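# Move both bobbins from the creel into the crate

## Task

Take each of the two bobbins off the creel and leave both of them resting inside the crate.

## Robot and tools

Robot: two arms, left_arm and right_arm, each with a two-finger gripper. Calibrated bases in the scene frame: left_arm at (-0.007, +0.235, 0) m, right_arm at (+0.021, -0.222, 0) m, each yawed by roughly -3 degrees. A two-camera stand sits behind the arms.

Frames: the scene frame has its origin at table height, halfway between the nominal bases, +x pointing out over the table, +z up, and left_arm on the +y side (arm names do not match image left/right). Reported hand poses are in this frame. Offsets you command are instead along each arm's own Hand target axes. On a gripper, the fingers point along its +z and close along its y; end_effector_position is the spot between the pads, a bit under 1 cm back from the tips.

execute_actions(actions, cameras): actions is a list of actions; each action is a table of 1 to 15 rows, one row per 1/30 s step, and a short table repeats its final row to fill 15 steps. Every row has 14 numbers in [-1, 1]: left_arm dx, dy, dz, rx, ry, rz, opening, then the same seven for right_arm, always all 14. The six pose numbers are an offset from that arm's Hand target as it was when the action began, in the Hand target's axes; each row is measured from that same starting point, not from the row before, and the next action starts afresh, so the same offset repeated keeps moving the hand. Scale: 1.0 equals 0.6 m for dx, dy, dz and 180 degrees for the rotation vector rx, ry, rz. All six zero re-commands the current Hand target. Opening is absolute, not an offset: +1 fully open (about 87 mm between pads), +0.5 about 69 mm, 0 about 43 mm, -0.5 about 18 mm, -1 shut. A 0 opening is a real command, so to leave a gripper unchanged resend its present value. cameras: list of names, ["all"], or []; images come by default only with an empty actions list (which also reports scene number and task).

move(target, speed, blend, opening_speed, blocking, cameras): target is one 14-number row laid out as above, or a list of up to 15 such rows; every row is an offset from the Hand targets at the start of the move, not from the previous row. Paths are straight lines, do not avoid obstacles or the other arm, all finish together, and are cut off after 10 s. speed: m/s, 0.002 to 2.9, default 0.25 (turning up to twice that in rad/s), one value or one per row. blend: metres of corner rounding per row, default 0 (full stop at each row). opening_speed: per second on the -1..+1 scale, at least 0.2. blocking=false returns after about 0.5 s while the move continues. Result adds a move: line with an ending (done, off_target, moving, held, fault) and any limits (paced = pose clipped, held = steps withheld). done means within 10 mm and 2 degrees; neither done nor off_target tells you about contact. Faster moves lag, stray and hit harder.

wait(seconds 0 to 10): lets time pass holding last commands; returns early if a running move ends. stop(): brakes a running move. zoom_image(camera, region [x0, y0, x1, y1] in image pixels, top-left origin, at most 504 by 504): closer look at the newest image of cam_high, cam_low, cam_left_wrist or cam_right_wrist. finished_scene(scene): scene is the current scene's number; call it only when both bobbins sit in the crate without support; it is final.

Results: end_effector_position (m) and end_effector_quat_wxyz in the scene frame; Hand target (your last commanded pose after clipping, the base for next offsets); Tool commands; grip_measured (on the opening scale; Joint positions show the gripper 0 closed to 1 open); joint positions, velocities (may say within noise or be omitted), torques (include arm weight, offset and noisy; first three wrap at ±28 N m), motor temperatures. Hand readings may be off by a few cm, more at long reach.

Motion habits: per step the commanded orientation is clipped to 40 degrees from the measured one. Sag and friction leave the gripper low, short or tilted; small moves may go nowhere or sideways. Check pose after each move, correct tilt, and if a gripper rests short, send the remaining distance as an offset. A blocked arm keeps pressing until you command it back. Avoid paths near an arm's own base (shoulder posture can flip); route around it.

Gripping: close to about 0.04 below the grip_measured reading at first contact for full force; less margin grips softer. Readings can be off by about 1 mm. Close gently; fast closes squeeze harder.

Avoid: contact between the two arms or grippers (the clearance check does not guard grippers or wrist cameras), closing one gripper on the other's fingers, fast impacts with fixed or heavy objects, releasing a part while it moves, dropping from height, anything ending off the table, strain on wrist camera cables, and holding loads or stretched poses for long: motors warn at 75 °C, fold the arm at 90 °C and drop it at 100 °C. Loose objects can get brief pushes.

Joint ranges (rad): waist -2.618..3.054, shoulder 0..3.142, elbow 0..3.142 (straight 2.901), wrist pitch -1.571..1.571, wrist yaw -1.571..1.571, wrist roll -2.094..2.094.

Cameras: cam_high 504x504 (overhead, near x 0.77), cam_low 504x504 (side view from -y), cam_left_wrist and cam_right_wrist 672x504 on the hands; calibration is approximate, within a few mm and degrees.

Each tool is called after ">>>" as name(argument=value, ...), one argument or row to a line, values as JSON.

## Session

>>> execute_actions(
  actions=[],
)

Scene clock: 0.00 s.
left_arm: end_effector_position=(+0.3409, +0.0943, +0.1862) grip_measured=+1.000 end_effector_quat_wxyz=(+0.443, -0.100, +0.889, -0.053) | right_arm: end_effector_position=(+0.3504, -0.1791, +0.1882) grip_measured=+0.966 end_effector_quat_wxyz=(+0.577, +0.331, +0.742, +0.080)
Joint positions: left_arm=[-0.464 1.332 1.101 -0.479 -0.396 -0.552 1] | right_arm=[0.405 0.951 0.625 -0.071 0.597 0.789 0.983]
Joint velocities: within noise
Joint torques (N m): no reading
Motor temperatures (°C): left_arm=[25 30 34 27 23 28 23] | right_arm=[22 29 32 28 22 26 26]
Heat: left arm: 34 °C; right arm: 32 °C.
Hand target: left_arm +0.3428, +0.0932, +0.1943; +0.451, -0.102, +0.885, -0.059 | right_arm +0.3503, -0.1788, +0.1896; +0.577, +0.331, +0.743, +0.081
Tool commands: left_gripper/opening=+1.0 right_gripper/opening=+1.0

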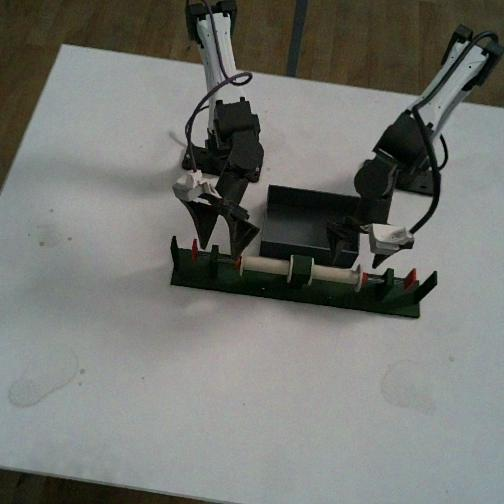

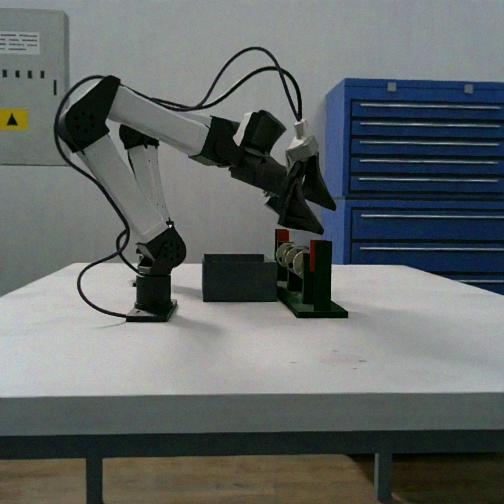

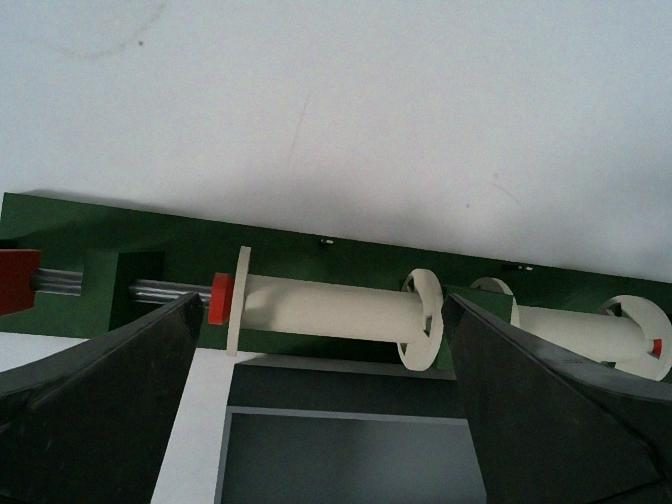

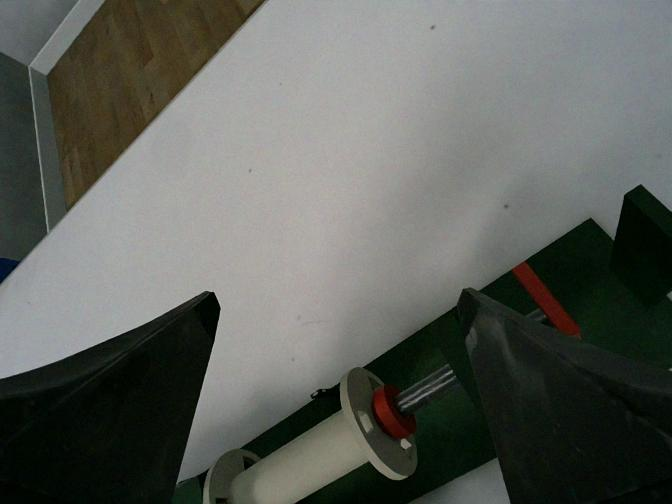

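>>> zoom_image(
  camera="cam_high",
  region=[160, 170, 300, 310],
)

>>> zoom_image(
  camera="cam_high",
  region=[300, 190, 450, 340],
)

>>> zoom_image(
  camera="cam_low",
  region=[190, 210, 360, 330],
)

>>> zoom_image(
  camera="cam_left_wrist",
  region=[0, 160, 336, 412],
)

>>> zoom_image(
  camera="cam_left_wrist",
  region=[336, 200, 672, 452],
)

>>> zoom_image(
  camera="cam_right_wrist",
  region=[336, 180, 672, 504],
)

Scaled by 3.600.

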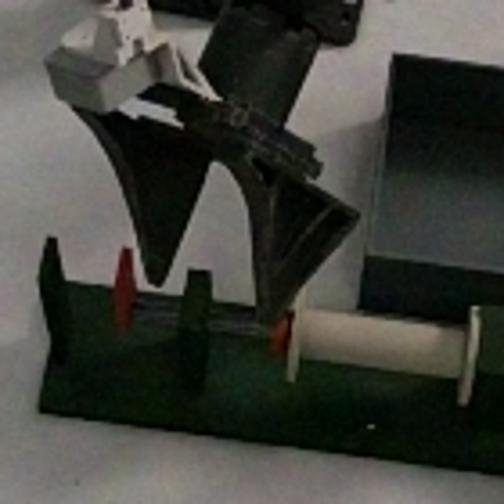

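Scaled by 3.360.

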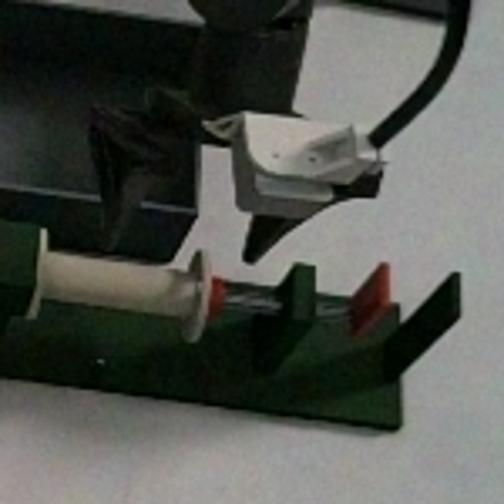

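Scaled by 2.965.

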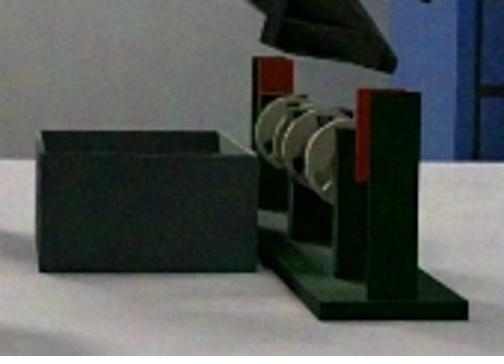

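Scaled by 1.500.

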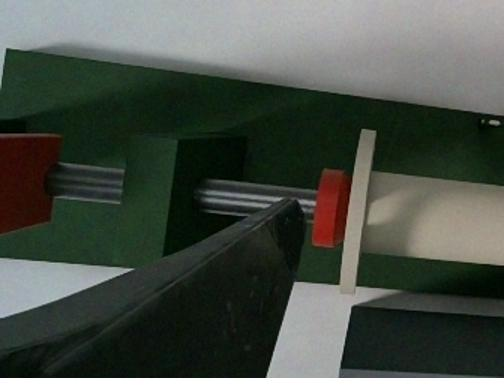

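Scaled by 1.500.

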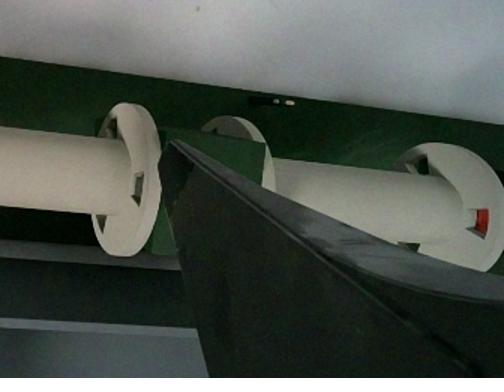

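Scaled by 1.500.

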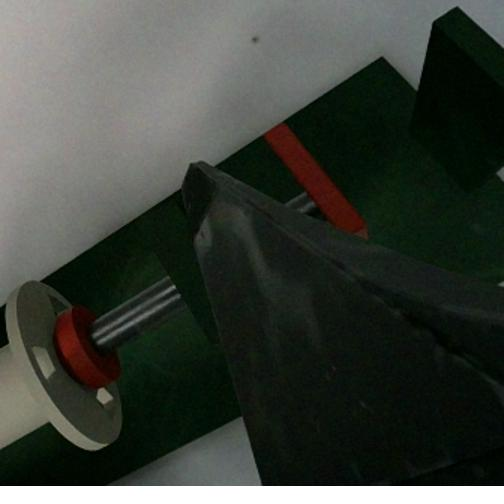

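>>> move(
  target=[-0.089,0.1265,-0.111,-0.0045,0.0048,0.0751,1,-0.1115,-0.0275,-0.0755,-0.0494,0.12,-0.217,1],
  cameras=["all"],
)

Scene clock: 68.97 s.
left_arm: end_effector_position=(+0.3084, +0.1789, +0.2439) grip_measured=+1.000 end_effector_quat_wxyz=(+0.430, -0.001, +0.903, +0.004) | right_arm: end_effector_position=(+0.3104, -0.2180, +0.2456) grip_measured=+0.966 end_effector_quat_wxyz=(+0.451, +0.002, +0.893, -0.002)
Joint positions: left_arm=[-0.227 1.169 1.244 -0.777 -0.221 -0.174 1] | right_arm=[0.078 1.005 1.134 -0.765 0.027 0.018 0.983]
Joint torques (N m): left_arm=[0.42 -4.75 9.05 1.72 0 0.23] | right_arm=[-0.27 -0.76 11.14 1.54 -0.06 -0.15]
Motor temperatures (°C): left_arm=[25 34 42 31 23 27 23] | right_arm=[22 28 37 31 22 26 25]
Heat: left arm: 42 °C; right arm: 37 °C.
Hand target: left_arm +0.3097, +0.1803, +0.2603; +0.448, +0.001, +0.894, +0.000 | right_arm +0.3103, -0.2186, +0.2497; +0.448, +0.000, +0.894, +0.000
Off the commanded pose: left_arm 0.017 m, 2 deg | right_arm 0.004 m, 1 deg.
move: off_target (left_arm)
camera_calibration:
cam_left_wrist: T_world_to_cam=[[0.00898748, -0.999728, 0.0215187, 0.16583], [-0.999958, -0.00894677, 0.00198738, 0.330592], [-0.00179432, -0.0215357, -0.999766, 0.390413], [0, 0, 0, 1]] pos_world=[0.329788, 0.177151, 0.386096]
cam_right_wrist: T_world_to_cam=[[-0.0224833, -0.999737, -0.00462841, -0.210402], [-0.998603, 0.0226788, -0.0477336, 0.346603], [0.047826, 0.00354874, -0.998849, 0.375191], [0, 0, 0, 1]] pos_world=[0.323444, -0.219538, 0.390331]

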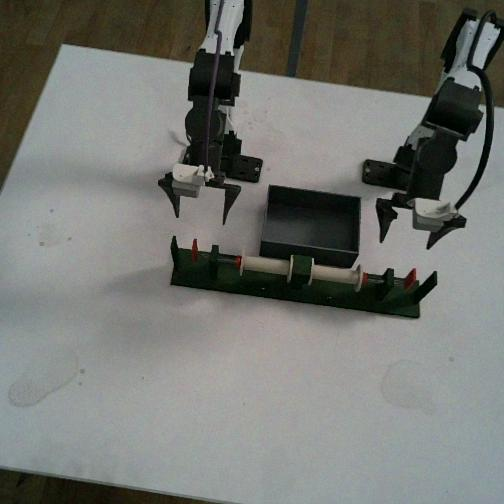

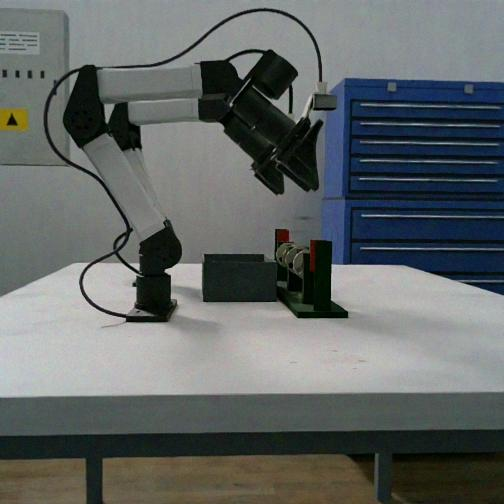

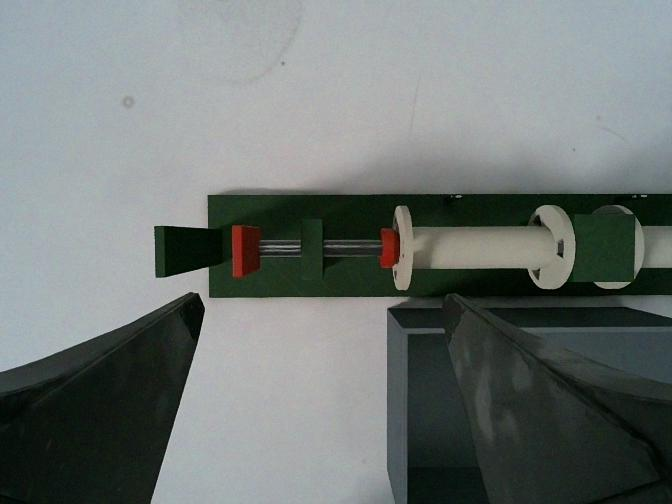

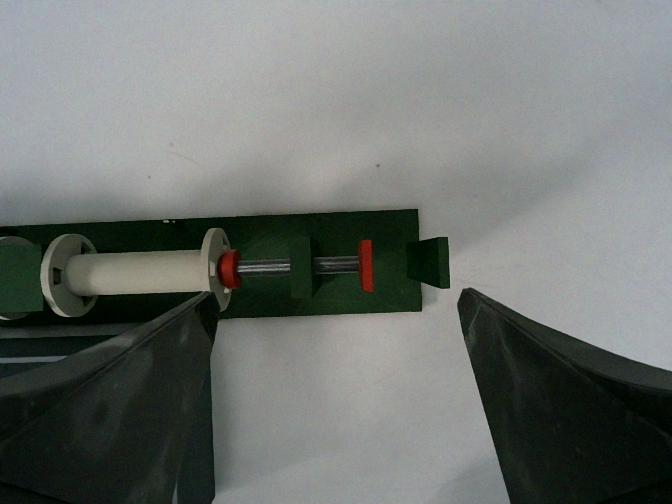

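>>> zoom_image(
  camera="cam_left_wrist",
  region=[130, 160, 440, 330],
)

>>> zoom_image(
  camera="cam_left_wrist",
  region=[370, 160, 672, 330],
)

>>> zoom_image(
  camera="cam_right_wrist",
  region=[150, 190, 470, 340],
)

>>> zoom_image(
  camera="cam_right_wrist",
  region=[0, 190, 320, 340],
)

>>> zoom_image(
  camera="cam_high",
  region=[160, 180, 300, 310],
)

>>> zoom_image(
  camera="cam_high",
  region=[300, 200, 450, 330],
)

Scaled by 1.626.

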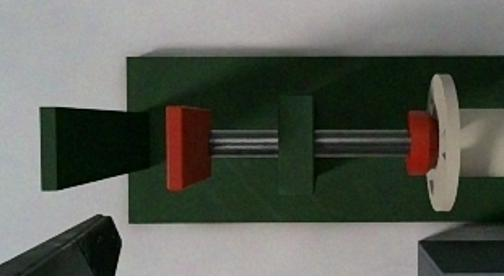

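Scaled by 1.669.

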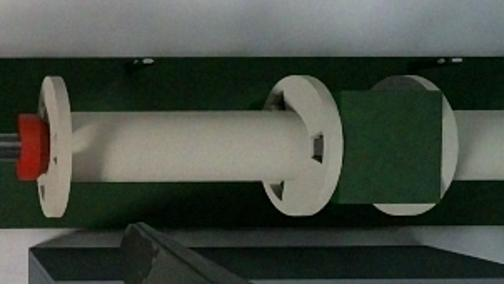

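Scaled by 1.575.

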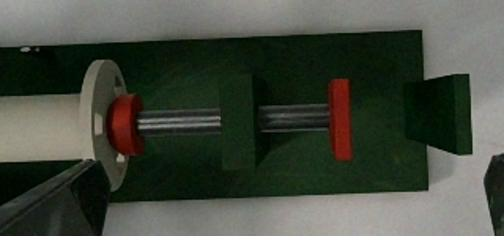

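Scaled by 1.575.

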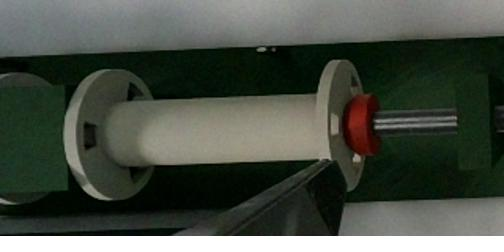

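Scaled by 3.600.

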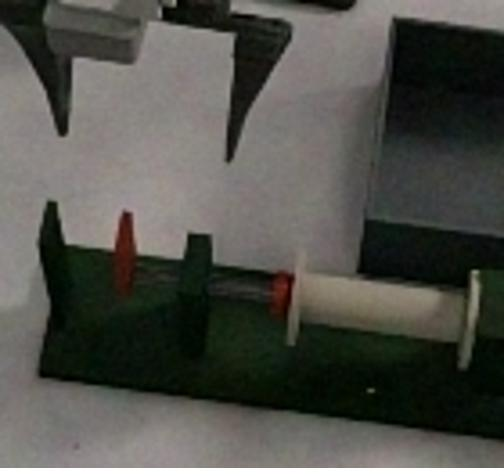

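Scaled by 3.360.

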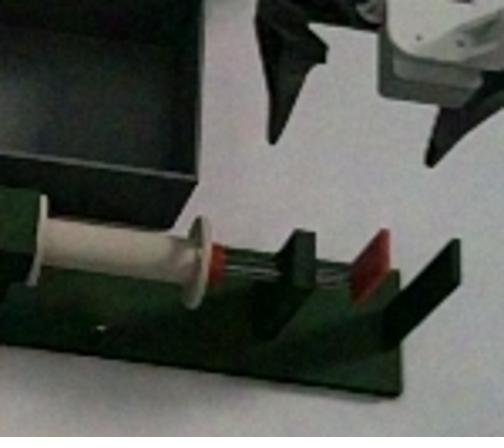

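>>> move(
  target=[0.164,0.1233,0.0313,0,0,0,1,0,0,0,0,0,0,1],
  cameras=["all"],
)

Scene clock: 143.60 s.
left_arm: end_effector_position=(+0.2637, +0.2532, +0.1681) grip_measured=+1.000 end_effector_quat_wxyz=(+0.438, -0.005, +0.899, -0.001) | right_arm: end_effector_position=(+0.3103, -0.2180, +0.2454) grip_measured=+0.966 end_effector_quat_wxyz=(+0.450, +0.002, +0.893, -0.002)
Joint positions: left_arm=[0.162 0.878 0.79 -0.579 0.088 0.06 1] | right_arm=[0.078 1.005 1.134 -0.766 0.026 0.017 0.983]
Joint torques (N m): left_arm=[0.42 -2.17 5.85 2.04 0.13 0.24] | right_arm=[-0.27 -0.76 11.08 1.56 -0.06 -0.15]
Heat: left arm: 44 °C; right arm: 40 °C.
Hand target: left_arm +0.2659, +0.2545, +0.1704; +0.448, +0.000, +0.894, +0.000 | right_arm +0.3103, -0.2186, +0.2497; +0.447, +0.000, +0.894, +0.000
Off the commanded pose: left_arm 0.003 m, 1 deg | right_arm 0.004 m, 0 deg.
move: done
camera_calibration:
cam_left_wrist: T_world_to_cam=[[0.0114528, -0.999295, 0.0357452, 0.239022], [-0.999809, -0.0120103, -0.015421, 0.290381], [0.0158395, -0.0355618, -0.999242, 0.315011], [0, 0, 0, 1]] pos_world=[0.282599, 0.253544, 0.310706]
cam_right_wrist: T_world_to_cam=[[-0.0217069, -0.999756, -0.0041759, -0.210734], [-0.998657, 0.0218792, -0.0469566, 0.346136], [0.0470365, 0.00315101, -0.998888, 0.375274], [0, 0, 0, 1]] pos_world=[0.323445, -0.219438, 0.390231]

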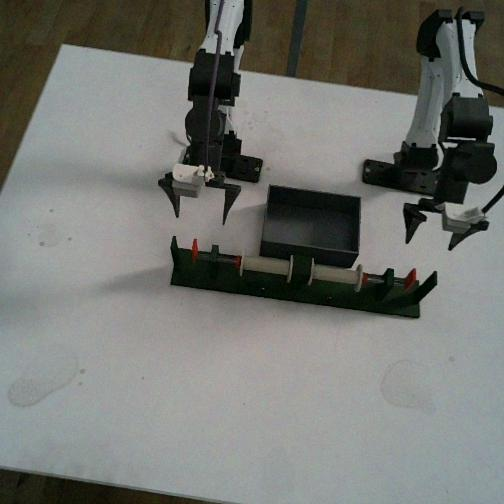

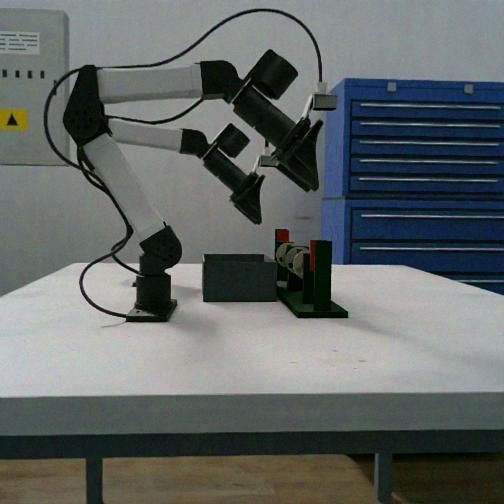

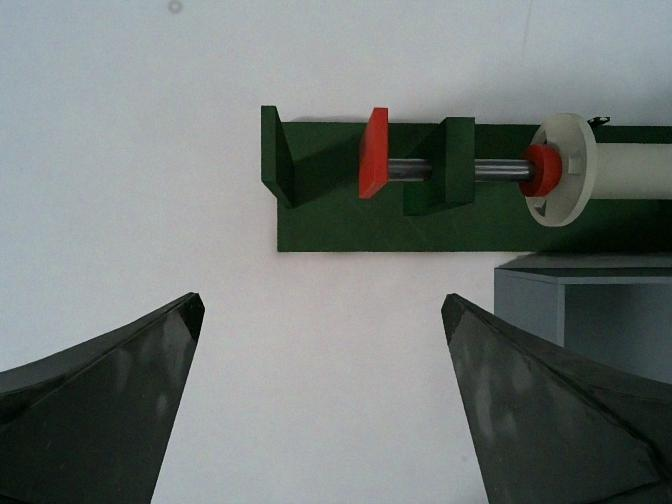

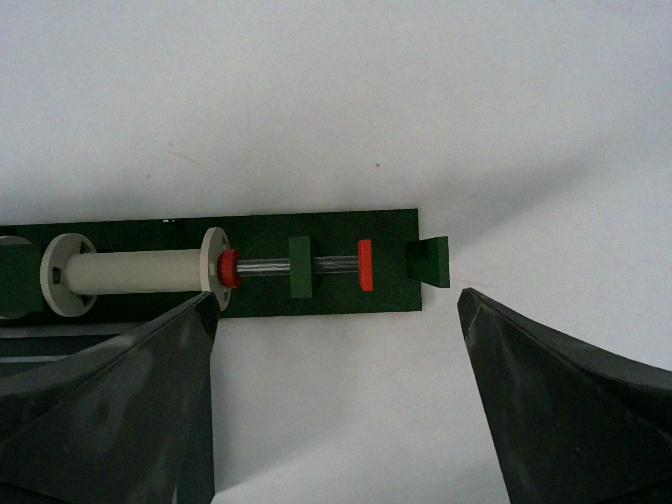

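>>> move(
  target=[0.0087,-0.0042,0.144,0,0,0,1,0,0,0,0,0,0,1],
  speed=0.12,
  cameras=["all"],
)

>>> zoom_image(
  camera="cam_high",
  region=[330, 180, 480, 330],
)

>>> zoom_image(
  camera="cam_low",
  region=[200, 180, 360, 320],
)

Scene clock: 153.60 s.
left_arm: end_effector_position=(+0.3290, +0.2529, +0.1158) grip_measured=+1.000 end_effector_quat_wxyz=(+0.444, +0.005, +0.896, -0.001) | right_arm: end_effector_position=(+0.3103, -0.2180, +0.2454) grip_measured=+0.966 end_effector_quat_wxyz=(+0.450, +0.002, +0.893, -0.002)
Joint positions: left_arm=[0.131 1.173 0.707 -0.188 0.071 0.058 1] | right_arm=[0.078 1.005 1.134 -0.766 0.026 0.017 0.983]
Joint torques (N m): left_arm=[-1.03 -2.95 5.85 2.12 -0.08 -0.02] | right_arm=[-0.32 -0.73 11.03 1.58 -0.07 -0.13]
Heat: left arm: 44 °C; right arm: 41 °C.
Hand target: left_arm +0.3319, +0.2519, +0.1144; +0.448, +0.000, +0.894, +0.000 | right_arm +0.3103, -0.2186, +0.2497; +0.447, +0.000, +0.894, +0.000
Off the commanded pose: left_arm 0.003 m, 1 deg | right_arm 0.004 m, 0 deg.
move: done
camera_calibration:
cam_left_wrist: T_world_to_cam=[[-0.00620976, -0.99965, 0.0257334, 0.246834], [-0.999602, 0.00549696, -0.0276779, 0.351764], [0.0275267, -0.025895, -0.999286, 0.255334], [0, 0, 0, 1]] pos_world=[0.346128, 0.251426, 0.258536]
cam_right_wrist: T_world_to_cam=[[-0.0217069, -0.999756, -0.0041759, -0.210734], [-0.998657, 0.0218792, -0.0469566, 0.346136], [0.0470365, 0.00315101, -0.998888, 0.375274], [0, 0, 0, 1]] pos_world=[0.323445, -0.219438, 0.390231]

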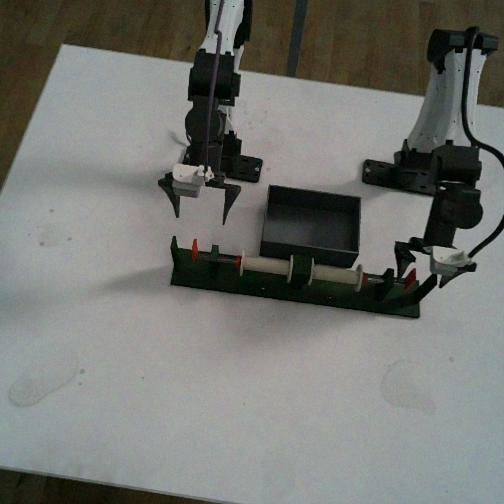

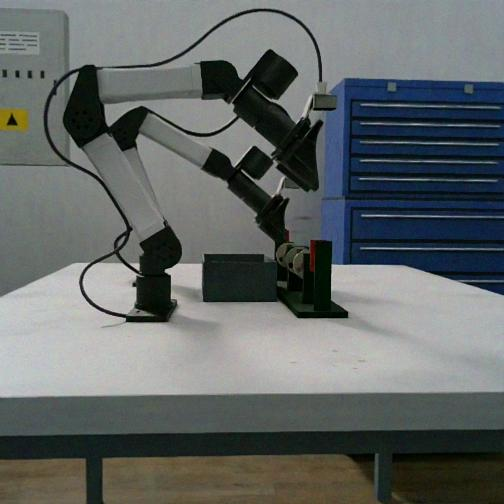

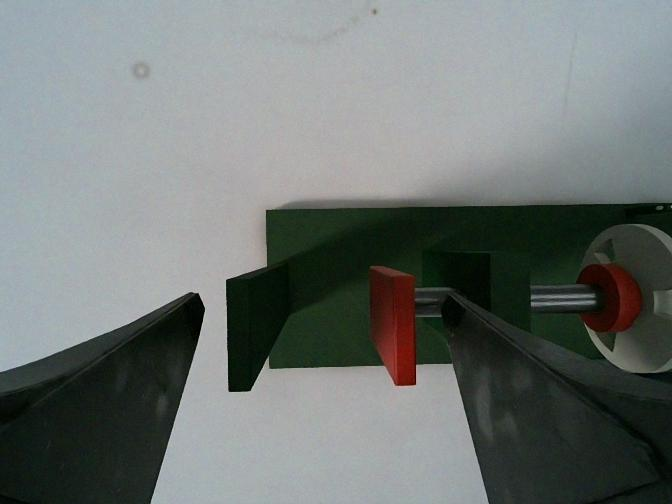

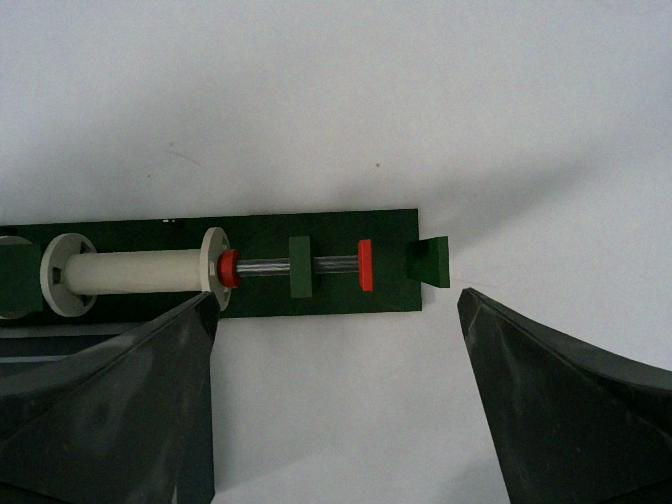

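Scaled by 3.360.

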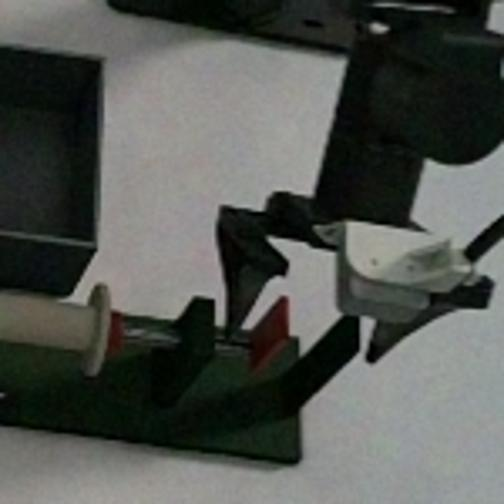

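Scaled by 3.150.

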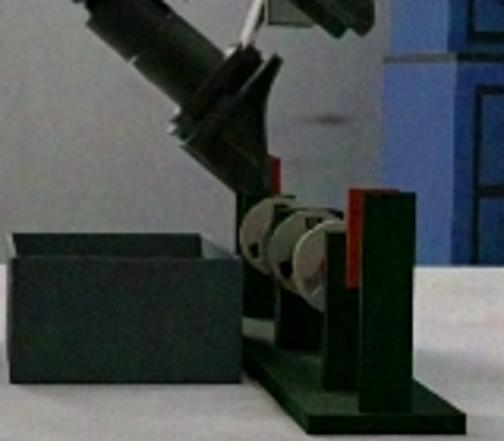

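>>> move(
  target=[0,0,0,0,0,0,0.35,0,0,0,0,0,0,1],
  opening_speed=0.6,
  cameras=["cam_left_wrist"],
)

>>> zoom_image(
  camera="cam_left_wrist",
  region=[150, 200, 500, 430],
)

Scene clock: 163.57 s.
left_arm: end_effector_position=(+0.3291, +0.2529, +0.1159) grip_measured=+0.350 end_effector_quat_wxyz=(+0.444, +0.005, +0.896, -0.001) | right_arm: end_effector_position=(+0.3103, -0.2180, +0.2454) grip_measured=+0.966 end_effector_quat_wxyz=(+0.450, +0.002, +0.893, -0.002)
Joint positions: left_arm=[0.131 1.173 0.707 -0.187 0.071 0.058 0.675] | right_arm=[0.078 1.005 1.134 -0.766 0.026 0.017 0.983]
Joint torques (N m): left_arm=[-1.02 -2.95 5.83 2.1 -0.08 -0.02] | right_arm=[-0.31 -0.68 11.07 1.54 -0.07 -0.14]
Heat: left arm: 44 °C; right arm: 41 °C.
Hand target: left_arm +0.3319, +0.2518, +0.1144; +0.448, +0.001, +0.894, +0.000 | right_arm +0.3103, -0.2186, +0.2497; +0.447, +0.000, +0.894, +0.000
Off the commanded pose: left_arm 0.003 m, 1 deg | right_arm 0.004 m, 0 deg.
move: done
camera_calibration:
cam_left_wrist: T_world_to_cam=[[-0.00622886, -0.99965, 0.025728, 0.246839], [-0.999579, 0.00549551, -0.028477, 0.351966], [0.0283257, -0.0258946, -0.999263, 0.255153], [0, 0, 0, 1]] pos_world=[0.346128, 0.251426, 0.258637]
Images, in order (width x height): cam_left_wrist 672x504.

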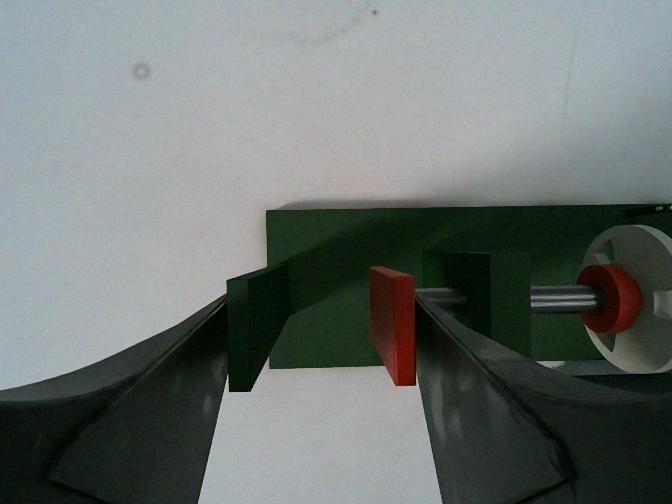

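Scaled by 1.440.

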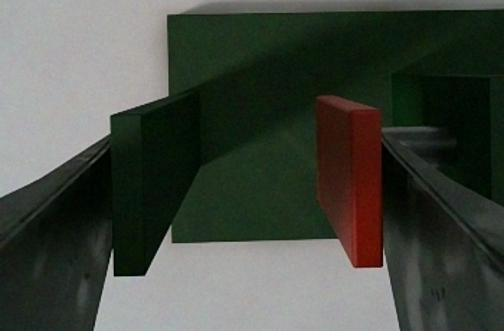

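>>> move(
  target=[0,0.0133,0,0,0,0,0,0,0,0,0,0,0,1],
  opening_speed=0.3,
  speed=0.01,
  cameras=["cam_left_wrist"],
)

>>> zoom_image(
  camera="cam_left_wrist",
  region=[150, 150, 654, 430],
)

Scene clock: 169.97 s.
left_arm: end_effector_position=(+0.3291, +0.2576, +0.1157) grip_measured=+0.002 end_effector_quat_wxyz=(+0.444, -0.001, +0.896, -0.001) | right_arm: end_effector_position=(+0.3103, -0.2180, +0.2454) grip_measured=+0.966 end_effector_quat_wxyz=(+0.450, +0.002, +0.893, -0.002)
Joint positions: left_arm=[0.151 1.174 0.707 -0.186 0.083 0.061 0.501] | right_arm=[0.078 1.005 1.134 -0.766 0.026 0.017 0.983]
Joint torques (N m): left_arm=[0.4 -2.74 6.05 2.09 0.1 0.16] | right_arm=[-0.27 -0.72 11.08 1.54 -0.06 -0.15]
Heat: left arm: 44 °C; right arm: 41 °C.
Hand target: left_arm +0.3319, +0.2598, +0.1143; +0.448, +0.001, +0.894, +0.000 | right_arm +0.3103, -0.2186, +0.2497; +0.447, +0.000, +0.894, +0.000
Off the commanded pose: left_arm 0.004 m, 1 deg | right_arm 0.004 m, 0 deg.
move: done
camera_calibration:
cam_left_wrist: T_world_to_cam=[[0.00257322, -0.999523, 0.0307675, 0.248068], [-0.999581, -0.00345808, -0.0287412, 0.354193], [0.0288339, -0.0306806, -0.999113, 0.256212], [0, 0, 0, 1]] pos_world=[0.346019, 0.257035, 0.258532]
Images, in order (width x height): cam_left_wrist 672x504.

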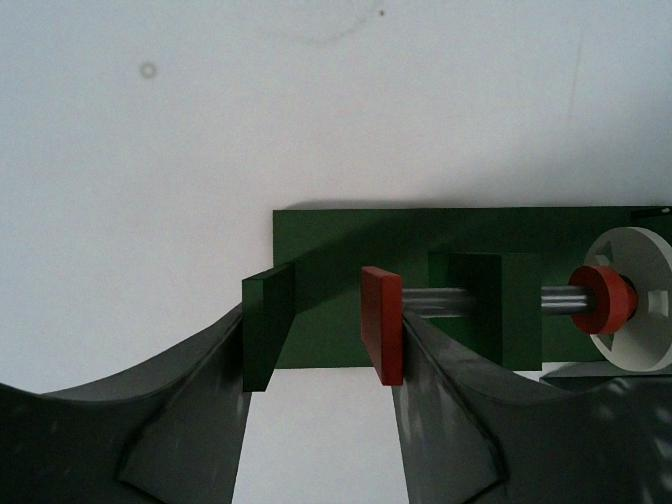

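Scaled by 1.000.

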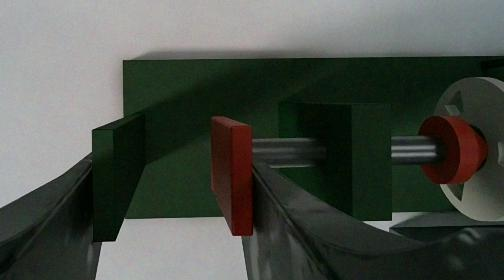

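>>> move(
  target=[0,0,0,0,0,0,0.2,0,0,0,0,0,0,1],
  opening_speed=0.3,
  cameras=["cam_left_wrist"],
)

>>> zoom_image(
  camera="cam_left_wrist",
  region=[150, 150, 654, 430],
)

Scene clock: 176.53 s.
left_arm: end_effector_position=(+0.3292, +0.2554, +0.1151) grip_measured=+0.200 end_effector_quat_wxyz=(+0.443, +0.002, +0.896, -0.007) | right_arm: end_effector_position=(+0.3103, -0.2180, +0.2454) grip_measured=+0.966 end_effector_quat_wxyz=(+0.450, +0.002, +0.893, -0.002)
Joint positions: left_arm=[0.151 1.177 0.707 -0.186 0.096 0.061 0.6] | right_arm=[0.078 1.005 1.134 -0.766 0.026 0.017 0.983]
Joint torques (N m): left_arm=[0.42 -2.99 6.04 2.08 -0.03 0.15] | right_arm=[-0.29 -0.75 11.15 1.55 -0.07 -0.14]
Heat: left arm: 44 °C; right arm: 41 °C.
Hand target: left_arm +0.3319, +0.2598, +0.1143; +0.447, +0.001, +0.894, +0.000 | right_arm +0.3103, -0.2186, +0.2497; +0.447, +0.000, +0.894, +0.000
Off the commanded pose: left_arm 0.005 m, 1 deg | right_arm 0.004 m, 0 deg.
move: done
camera_calibration:
cam_left_wrist: T_world_to_cam=[[-0.00737125, -0.999228, 0.0385965, 0.248218], [-0.999608, 0.00632049, -0.0272759, 0.351608], [0.0270108, -0.0387824, -0.998883, 0.258099], [0, 0, 0, 1]] pos_world=[0.346329, 0.255814, 0.257821]
Images, in order (width x height): cam_left_wrist 672x504.

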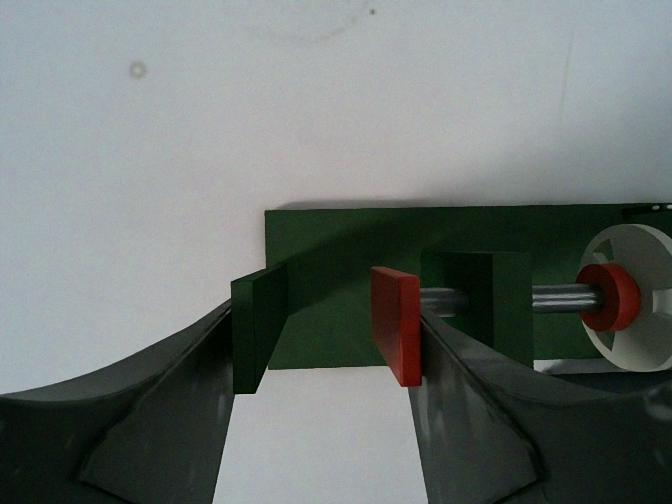

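Scaled by 1.000.

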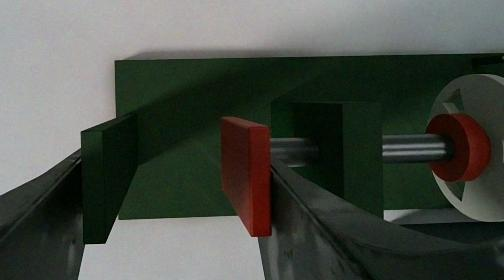

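>>> move(
  target=[0,-0.0133,0,0,0,0,0.4,0.0303,0.3143,0.043,-0.3631,0.0577,-0.3446,1],
  cameras=["all"],
)

Scene clock: 194.70 s.
left_arm: end_effector_position=(+0.3294, +0.2530, +0.1149) grip_measured=+0.400 end_effector_quat_wxyz=(+0.443, +0.004, +0.897, -0.001) | right_arm: end_effector_position=(+0.3197, -0.0341, +0.2198) grip_measured=+0.966 end_effector_quat_wxyz=(-0.247, +0.661, -0.669, -0.233)
Joint positions: left_arm=[0.131 1.177 0.707 -0.186 0.071 0.058 0.7] | right_arm=[0.401 1.693 1.761 -1.338 -0.634 -1.11 0.983]
Joint torques (N m): left_arm=[-1.03 -3.32 5.83 2.09 -0.08 -0.02] | right_arm=[0.9 -4.72 9.96 0.71 -0.55 -0.15]
Motor temperatures (°C): left_arm=[25 31 44 35 23 27 23] | right_arm=[22 27 42 31 22 25 25]
Heat: left arm: 44 °C; right arm: 42 °C.
Hand target: left_arm +0.3319, +0.2519, +0.1143; +0.448, +0.000, +0.894, +0.000 | right_arm +0.3199, -0.0301, +0.2196; -0.241, +0.665, -0.665, -0.241
Off the commanded pose: left_arm 0.003 m, 1 deg | right_arm 0.004 m, 1 deg.
move: done
camera_calibration:
cam_left_wrist: T_world_to_cam=[[-0.0057681, -0.999646, 0.0259587, 0.246849], [-0.999655, 0.00509892, -0.0257717, 0.351963], [0.0256302, -0.0260984, -0.999331, 0.255141], [0, 0, 0, 1]] pos_world=[0.346726, 0.251626, 0.257633]
cam_right_wrist: T_world_to_cam=[[0.999313, -0.0349063, 0.0124647, -0.323998], [-0.0366577, -0.980486, 0.193142, -0.0441924], [0.00547962, -0.193467, -0.981092, 0.351312], [0, 0, 0, 1]] pos_world=[0.32023, 0.0133277, 0.357243]

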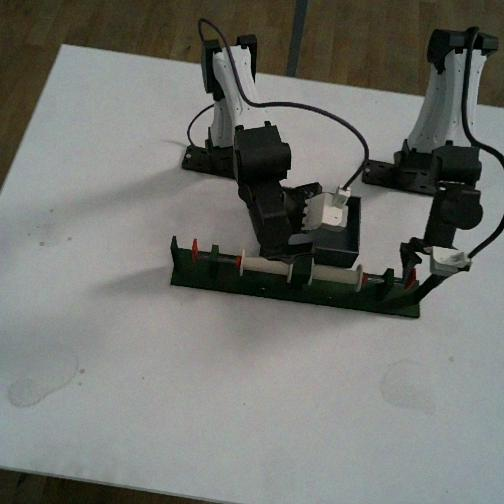

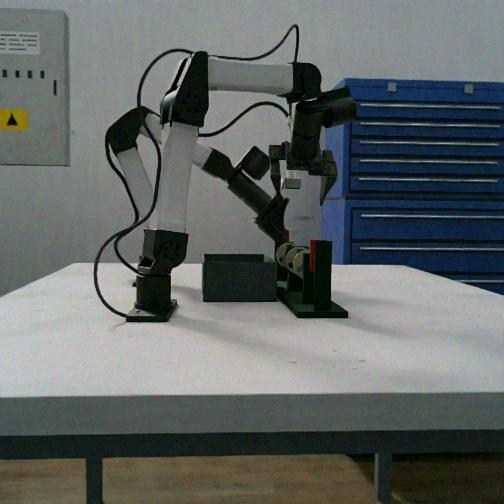

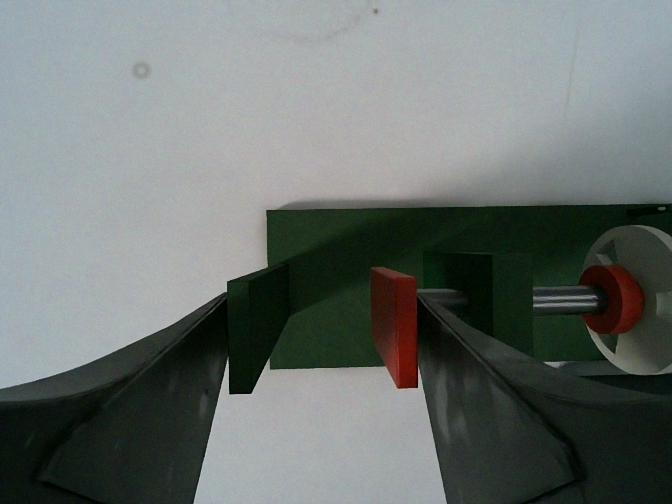

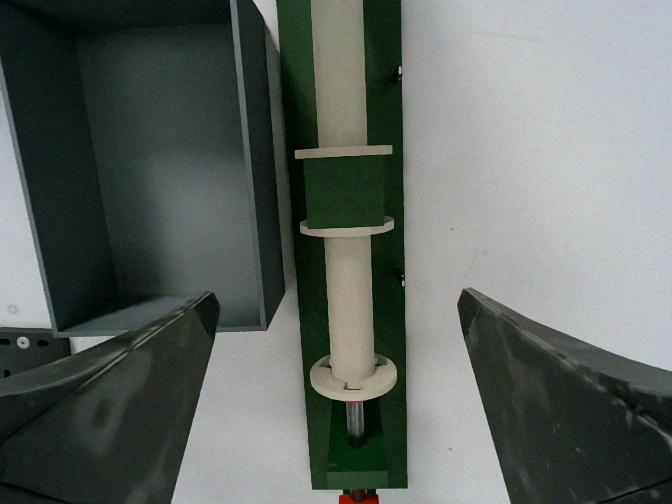

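>>> move(
  target=[0,0,0,0,0,0,0.4,0.0118,-0.0163,0.2223,0,0,0,0.3],
  cameras=["all"],
  speed=0.15,
)

>>> zoom_image(
  camera="cam_high",
  region=[220, 180, 460, 330],
)

>>> zoom_image(
  camera="cam_low",
  region=[200, 180, 360, 320],
)

Scene clock: 226.07 s.
left_arm: end_effector_position=(+0.3294, +0.2530, +0.1149) grip_measured=+0.400 end_effector_quat_wxyz=(+0.443, +0.004, +0.897, -0.001) | right_arm: end_effector_position=(+0.3301, +0.0494, +0.1231) grip_measured=+0.300 end_effector_quat_wxyz=(-0.251, +0.666, -0.660, -0.242)
Joint positions: left_arm=[0.131 1.177 0.707 -0.186 0.071 0.058 0.7] | right_arm=[0.6 1.792 1.47 -0.817 -0.586 -0.899 0.65]
Joint torques (N m): left_arm=[-1.03 -3.29 5.83 2.09 -0.08 -0.02] | right_arm=[0.72 -6.27 7.19 1.2 -0.24 0.01]
Heat: left arm: 44 °C; right arm: 42 °C.
Hand target: left_arm +0.3319, +0.2519, +0.1143; +0.448, +0.000, +0.894, +0.000 | right_arm +0.3300, +0.0499, +0.1127; -0.241, +0.665, -0.665, -0.241
Off the commanded pose: left_arm 0.003 m, 1 deg | right_arm 0.010 m, 1 deg.
move: done
camera_calibration:
cam_left_wrist: T_world_to_cam=[[-0.0057681, -0.999646, 0.0259587, 0.246849], [-0.999655, 0.00509892, -0.0257717, 0.351963], [0.0256302, -0.0260984, -0.999331, 0.255141], [0, 0, 0, 1]] pos_world=[0.346726, 0.251626, 0.257633]
cam_right_wrist: T_world_to_cam=[[0.99982, -0.0141742, 0.0125928, -0.331428], [-0.0161477, -0.984657, 0.173751, 0.0525585], [0.00993682, -0.173923, -0.984709, 0.270539], [0, 0, 0, 1]] pos_world=[0.329529, 0.0941073, 0.261444]

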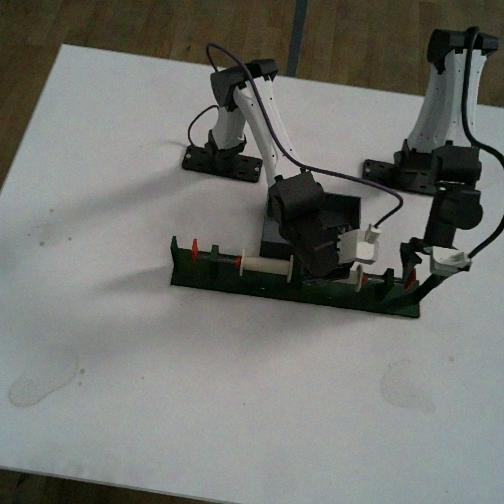

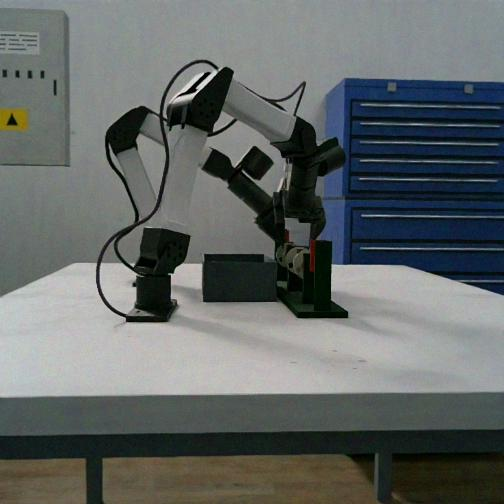

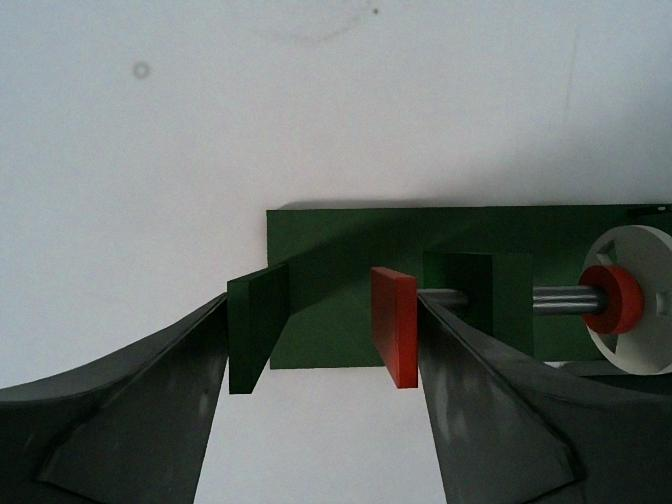

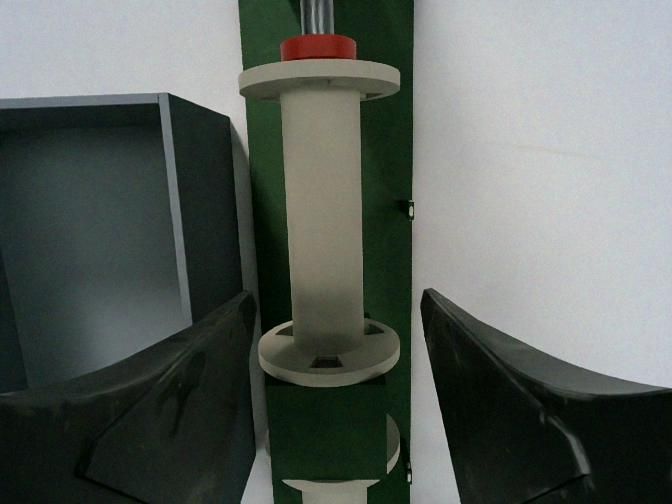

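Scaled by 2.100.

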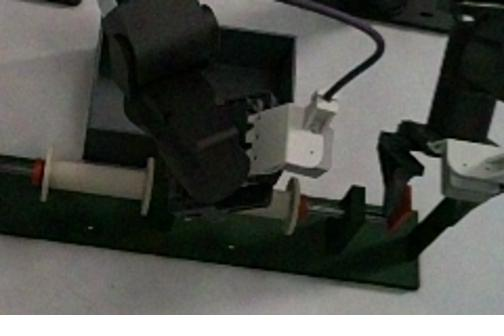

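Scaled by 3.150.

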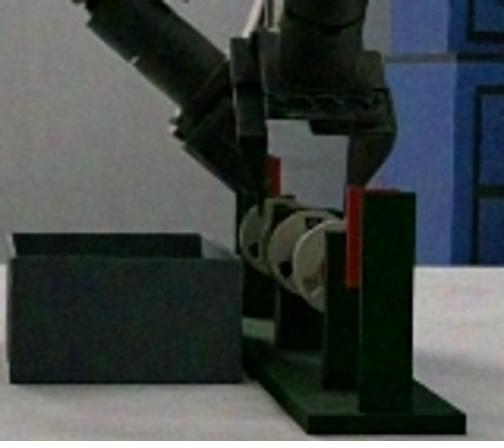

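>>> move(
  target=[0,0,0,0,0,0,0.4,0.0057,0.0053,0.0772,0,0,0,0.3],
  cameras=["cam_low","cam_right_wrist","cam_high"],
  speed=0.08,
)

>>> zoom_image(
  camera="cam_low",
  region=[240, 200, 340, 300],
)

Scene clock: 235.40 s.
left_arm: end_effector_position=(+0.3294, +0.2530, +0.1149) grip_measured=+0.400 end_effector_quat_wxyz=(+0.443, +0.004, +0.897, -0.001) | right_arm: end_effector_position=(+0.3285, +0.0767, +0.0876) grip_measured=+0.300 end_effector_quat_wxyz=(-0.253, +0.666, -0.659, -0.242)
Joint positions: left_arm=[0.131 1.177 0.707 -0.186 0.071 0.058 0.7] | right_arm=[0.665 1.851 1.395 -0.641 -0.558 -0.829 0.65]
Joint torques (N m): left_arm=[-1.03 -3.32 5.83 2.08 -0.08 -0.03] | right_arm=[0.83 -6.38 6.94 1.27 -0.23 0]
Heat: left arm: 44 °C; right arm: 41 °C.
Hand target: left_arm +0.3319, +0.2519, +0.1143; +0.448, +0.000, +0.894, +0.000 | right_arm +0.3268, +0.0770, +0.0750; -0.241, +0.665, -0.665, -0.241
Off the commanded pose: left_arm 0.003 m, 1 deg | right_arm 0.013 m, 2 deg.
move: off_target (right_arm)
camera_calibration:
cam_right_wrist: T_world_to_cam=[[0.999764, -0.0149723, 0.0157302, -0.329194], [-0.0174408, -0.985152, 0.170799, 0.0863131], [0.0129394, -0.171033, -0.98518, 0.239151], [0, 0, 0, 1]] pos_world=[0.327527, 0.121005, 0.226043]
Images, in order (width x height): cam_high 504x504, cam_low 504x504, cam_right_wrist 672x504.

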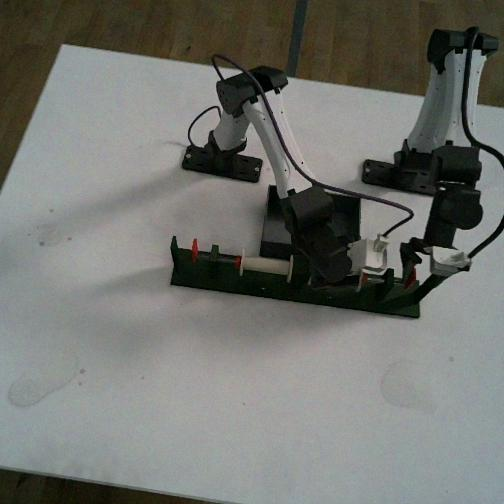

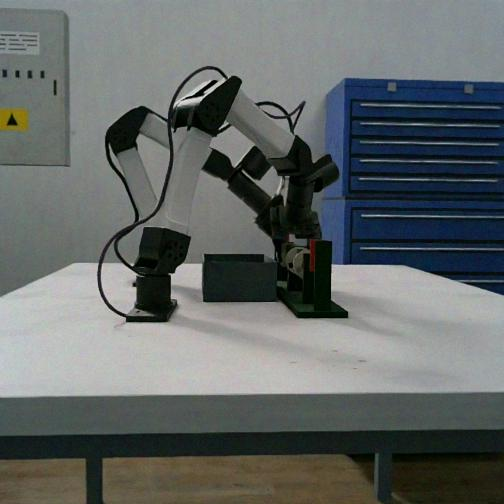

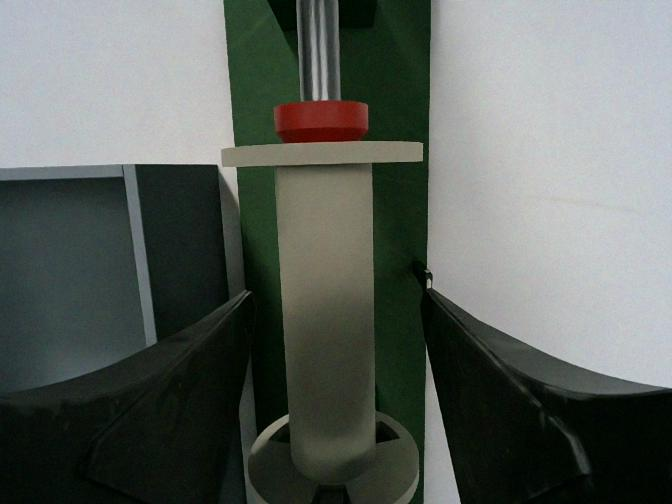

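Scaled by 5.040.

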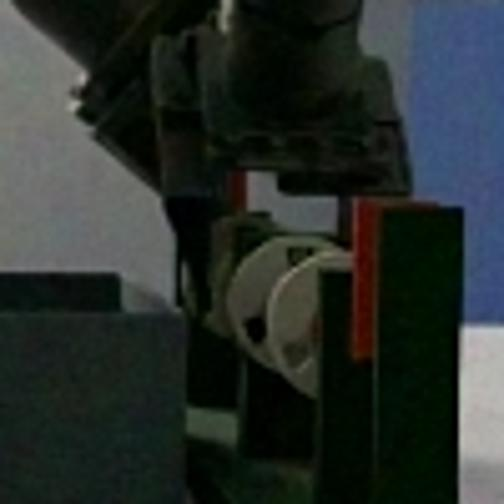

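>>> move(
  target=[0,0,0,0,0,0,0.4,-0.0107,0.0075,-0.0128,0,0,0,0.2],
  cameras=["cam_right_wrist"],
  speed=0.05,
)

Scene clock: 246.63 s.
left_arm: end_effector_position=(+0.3294, +0.2530, +0.1149) grip_measured=+0.400 end_effector_quat_wxyz=(+0.443, +0.004, +0.897, -0.001) | right_arm: end_effector_position=(+0.3272, +0.0780, +0.0875) grip_measured=+0.200 end_effector_quat_wxyz=(-0.252, +0.665, -0.660, -0.242)
Joint positions: left_arm=[0.131 1.177 0.707 -0.186 0.071 0.058 0.7] | right_arm=[0.67 1.851 1.395 -0.641 -0.555 -0.821 0.6]
Joint torques (N m): left_arm=[-1.05 -3.32 5.82 2.09 -0.08 -0.02] | right_arm=[0.98 -8.24 8.01 0.99 -0.25 0.01]
Heat: left arm: 44 °C; right arm: 41 °C.
Hand target: left_arm +0.3319, +0.2519, +0.1143; +0.448, +0.000, +0.894, +0.000 | right_arm +0.3223, +0.0770, +0.0850; -0.241, +0.665, -0.665, -0.241
Off the commanded pose: left_arm 0.003 m, 1 deg | right_arm 0.006 m, 1 deg.
move: done
camera_calibration:
cam_right_wrist: T_world_to_cam=[[0.999768, -0.0171615, 0.013, -0.327487], [-0.0191475, -0.984832, 0.172452, 0.0879579], [0.00984333, -0.172661, -0.984932, 0.240377], [0, 0, 0, 1]] pos_world=[0.326729, 0.122507, 0.225844]
Images, in order (width x height): cam_right_wrist 672x504.

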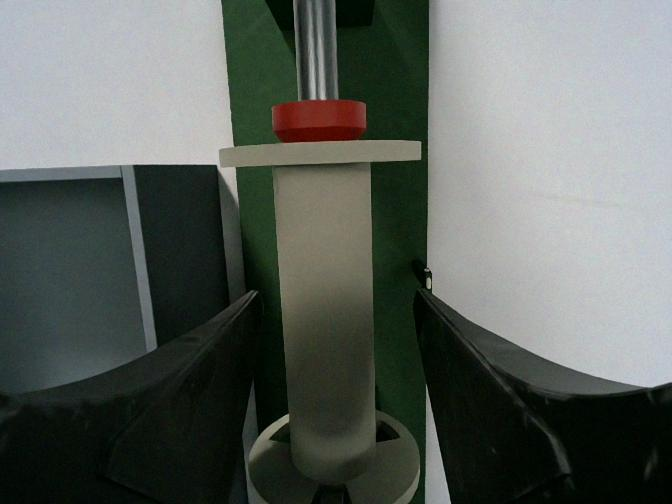

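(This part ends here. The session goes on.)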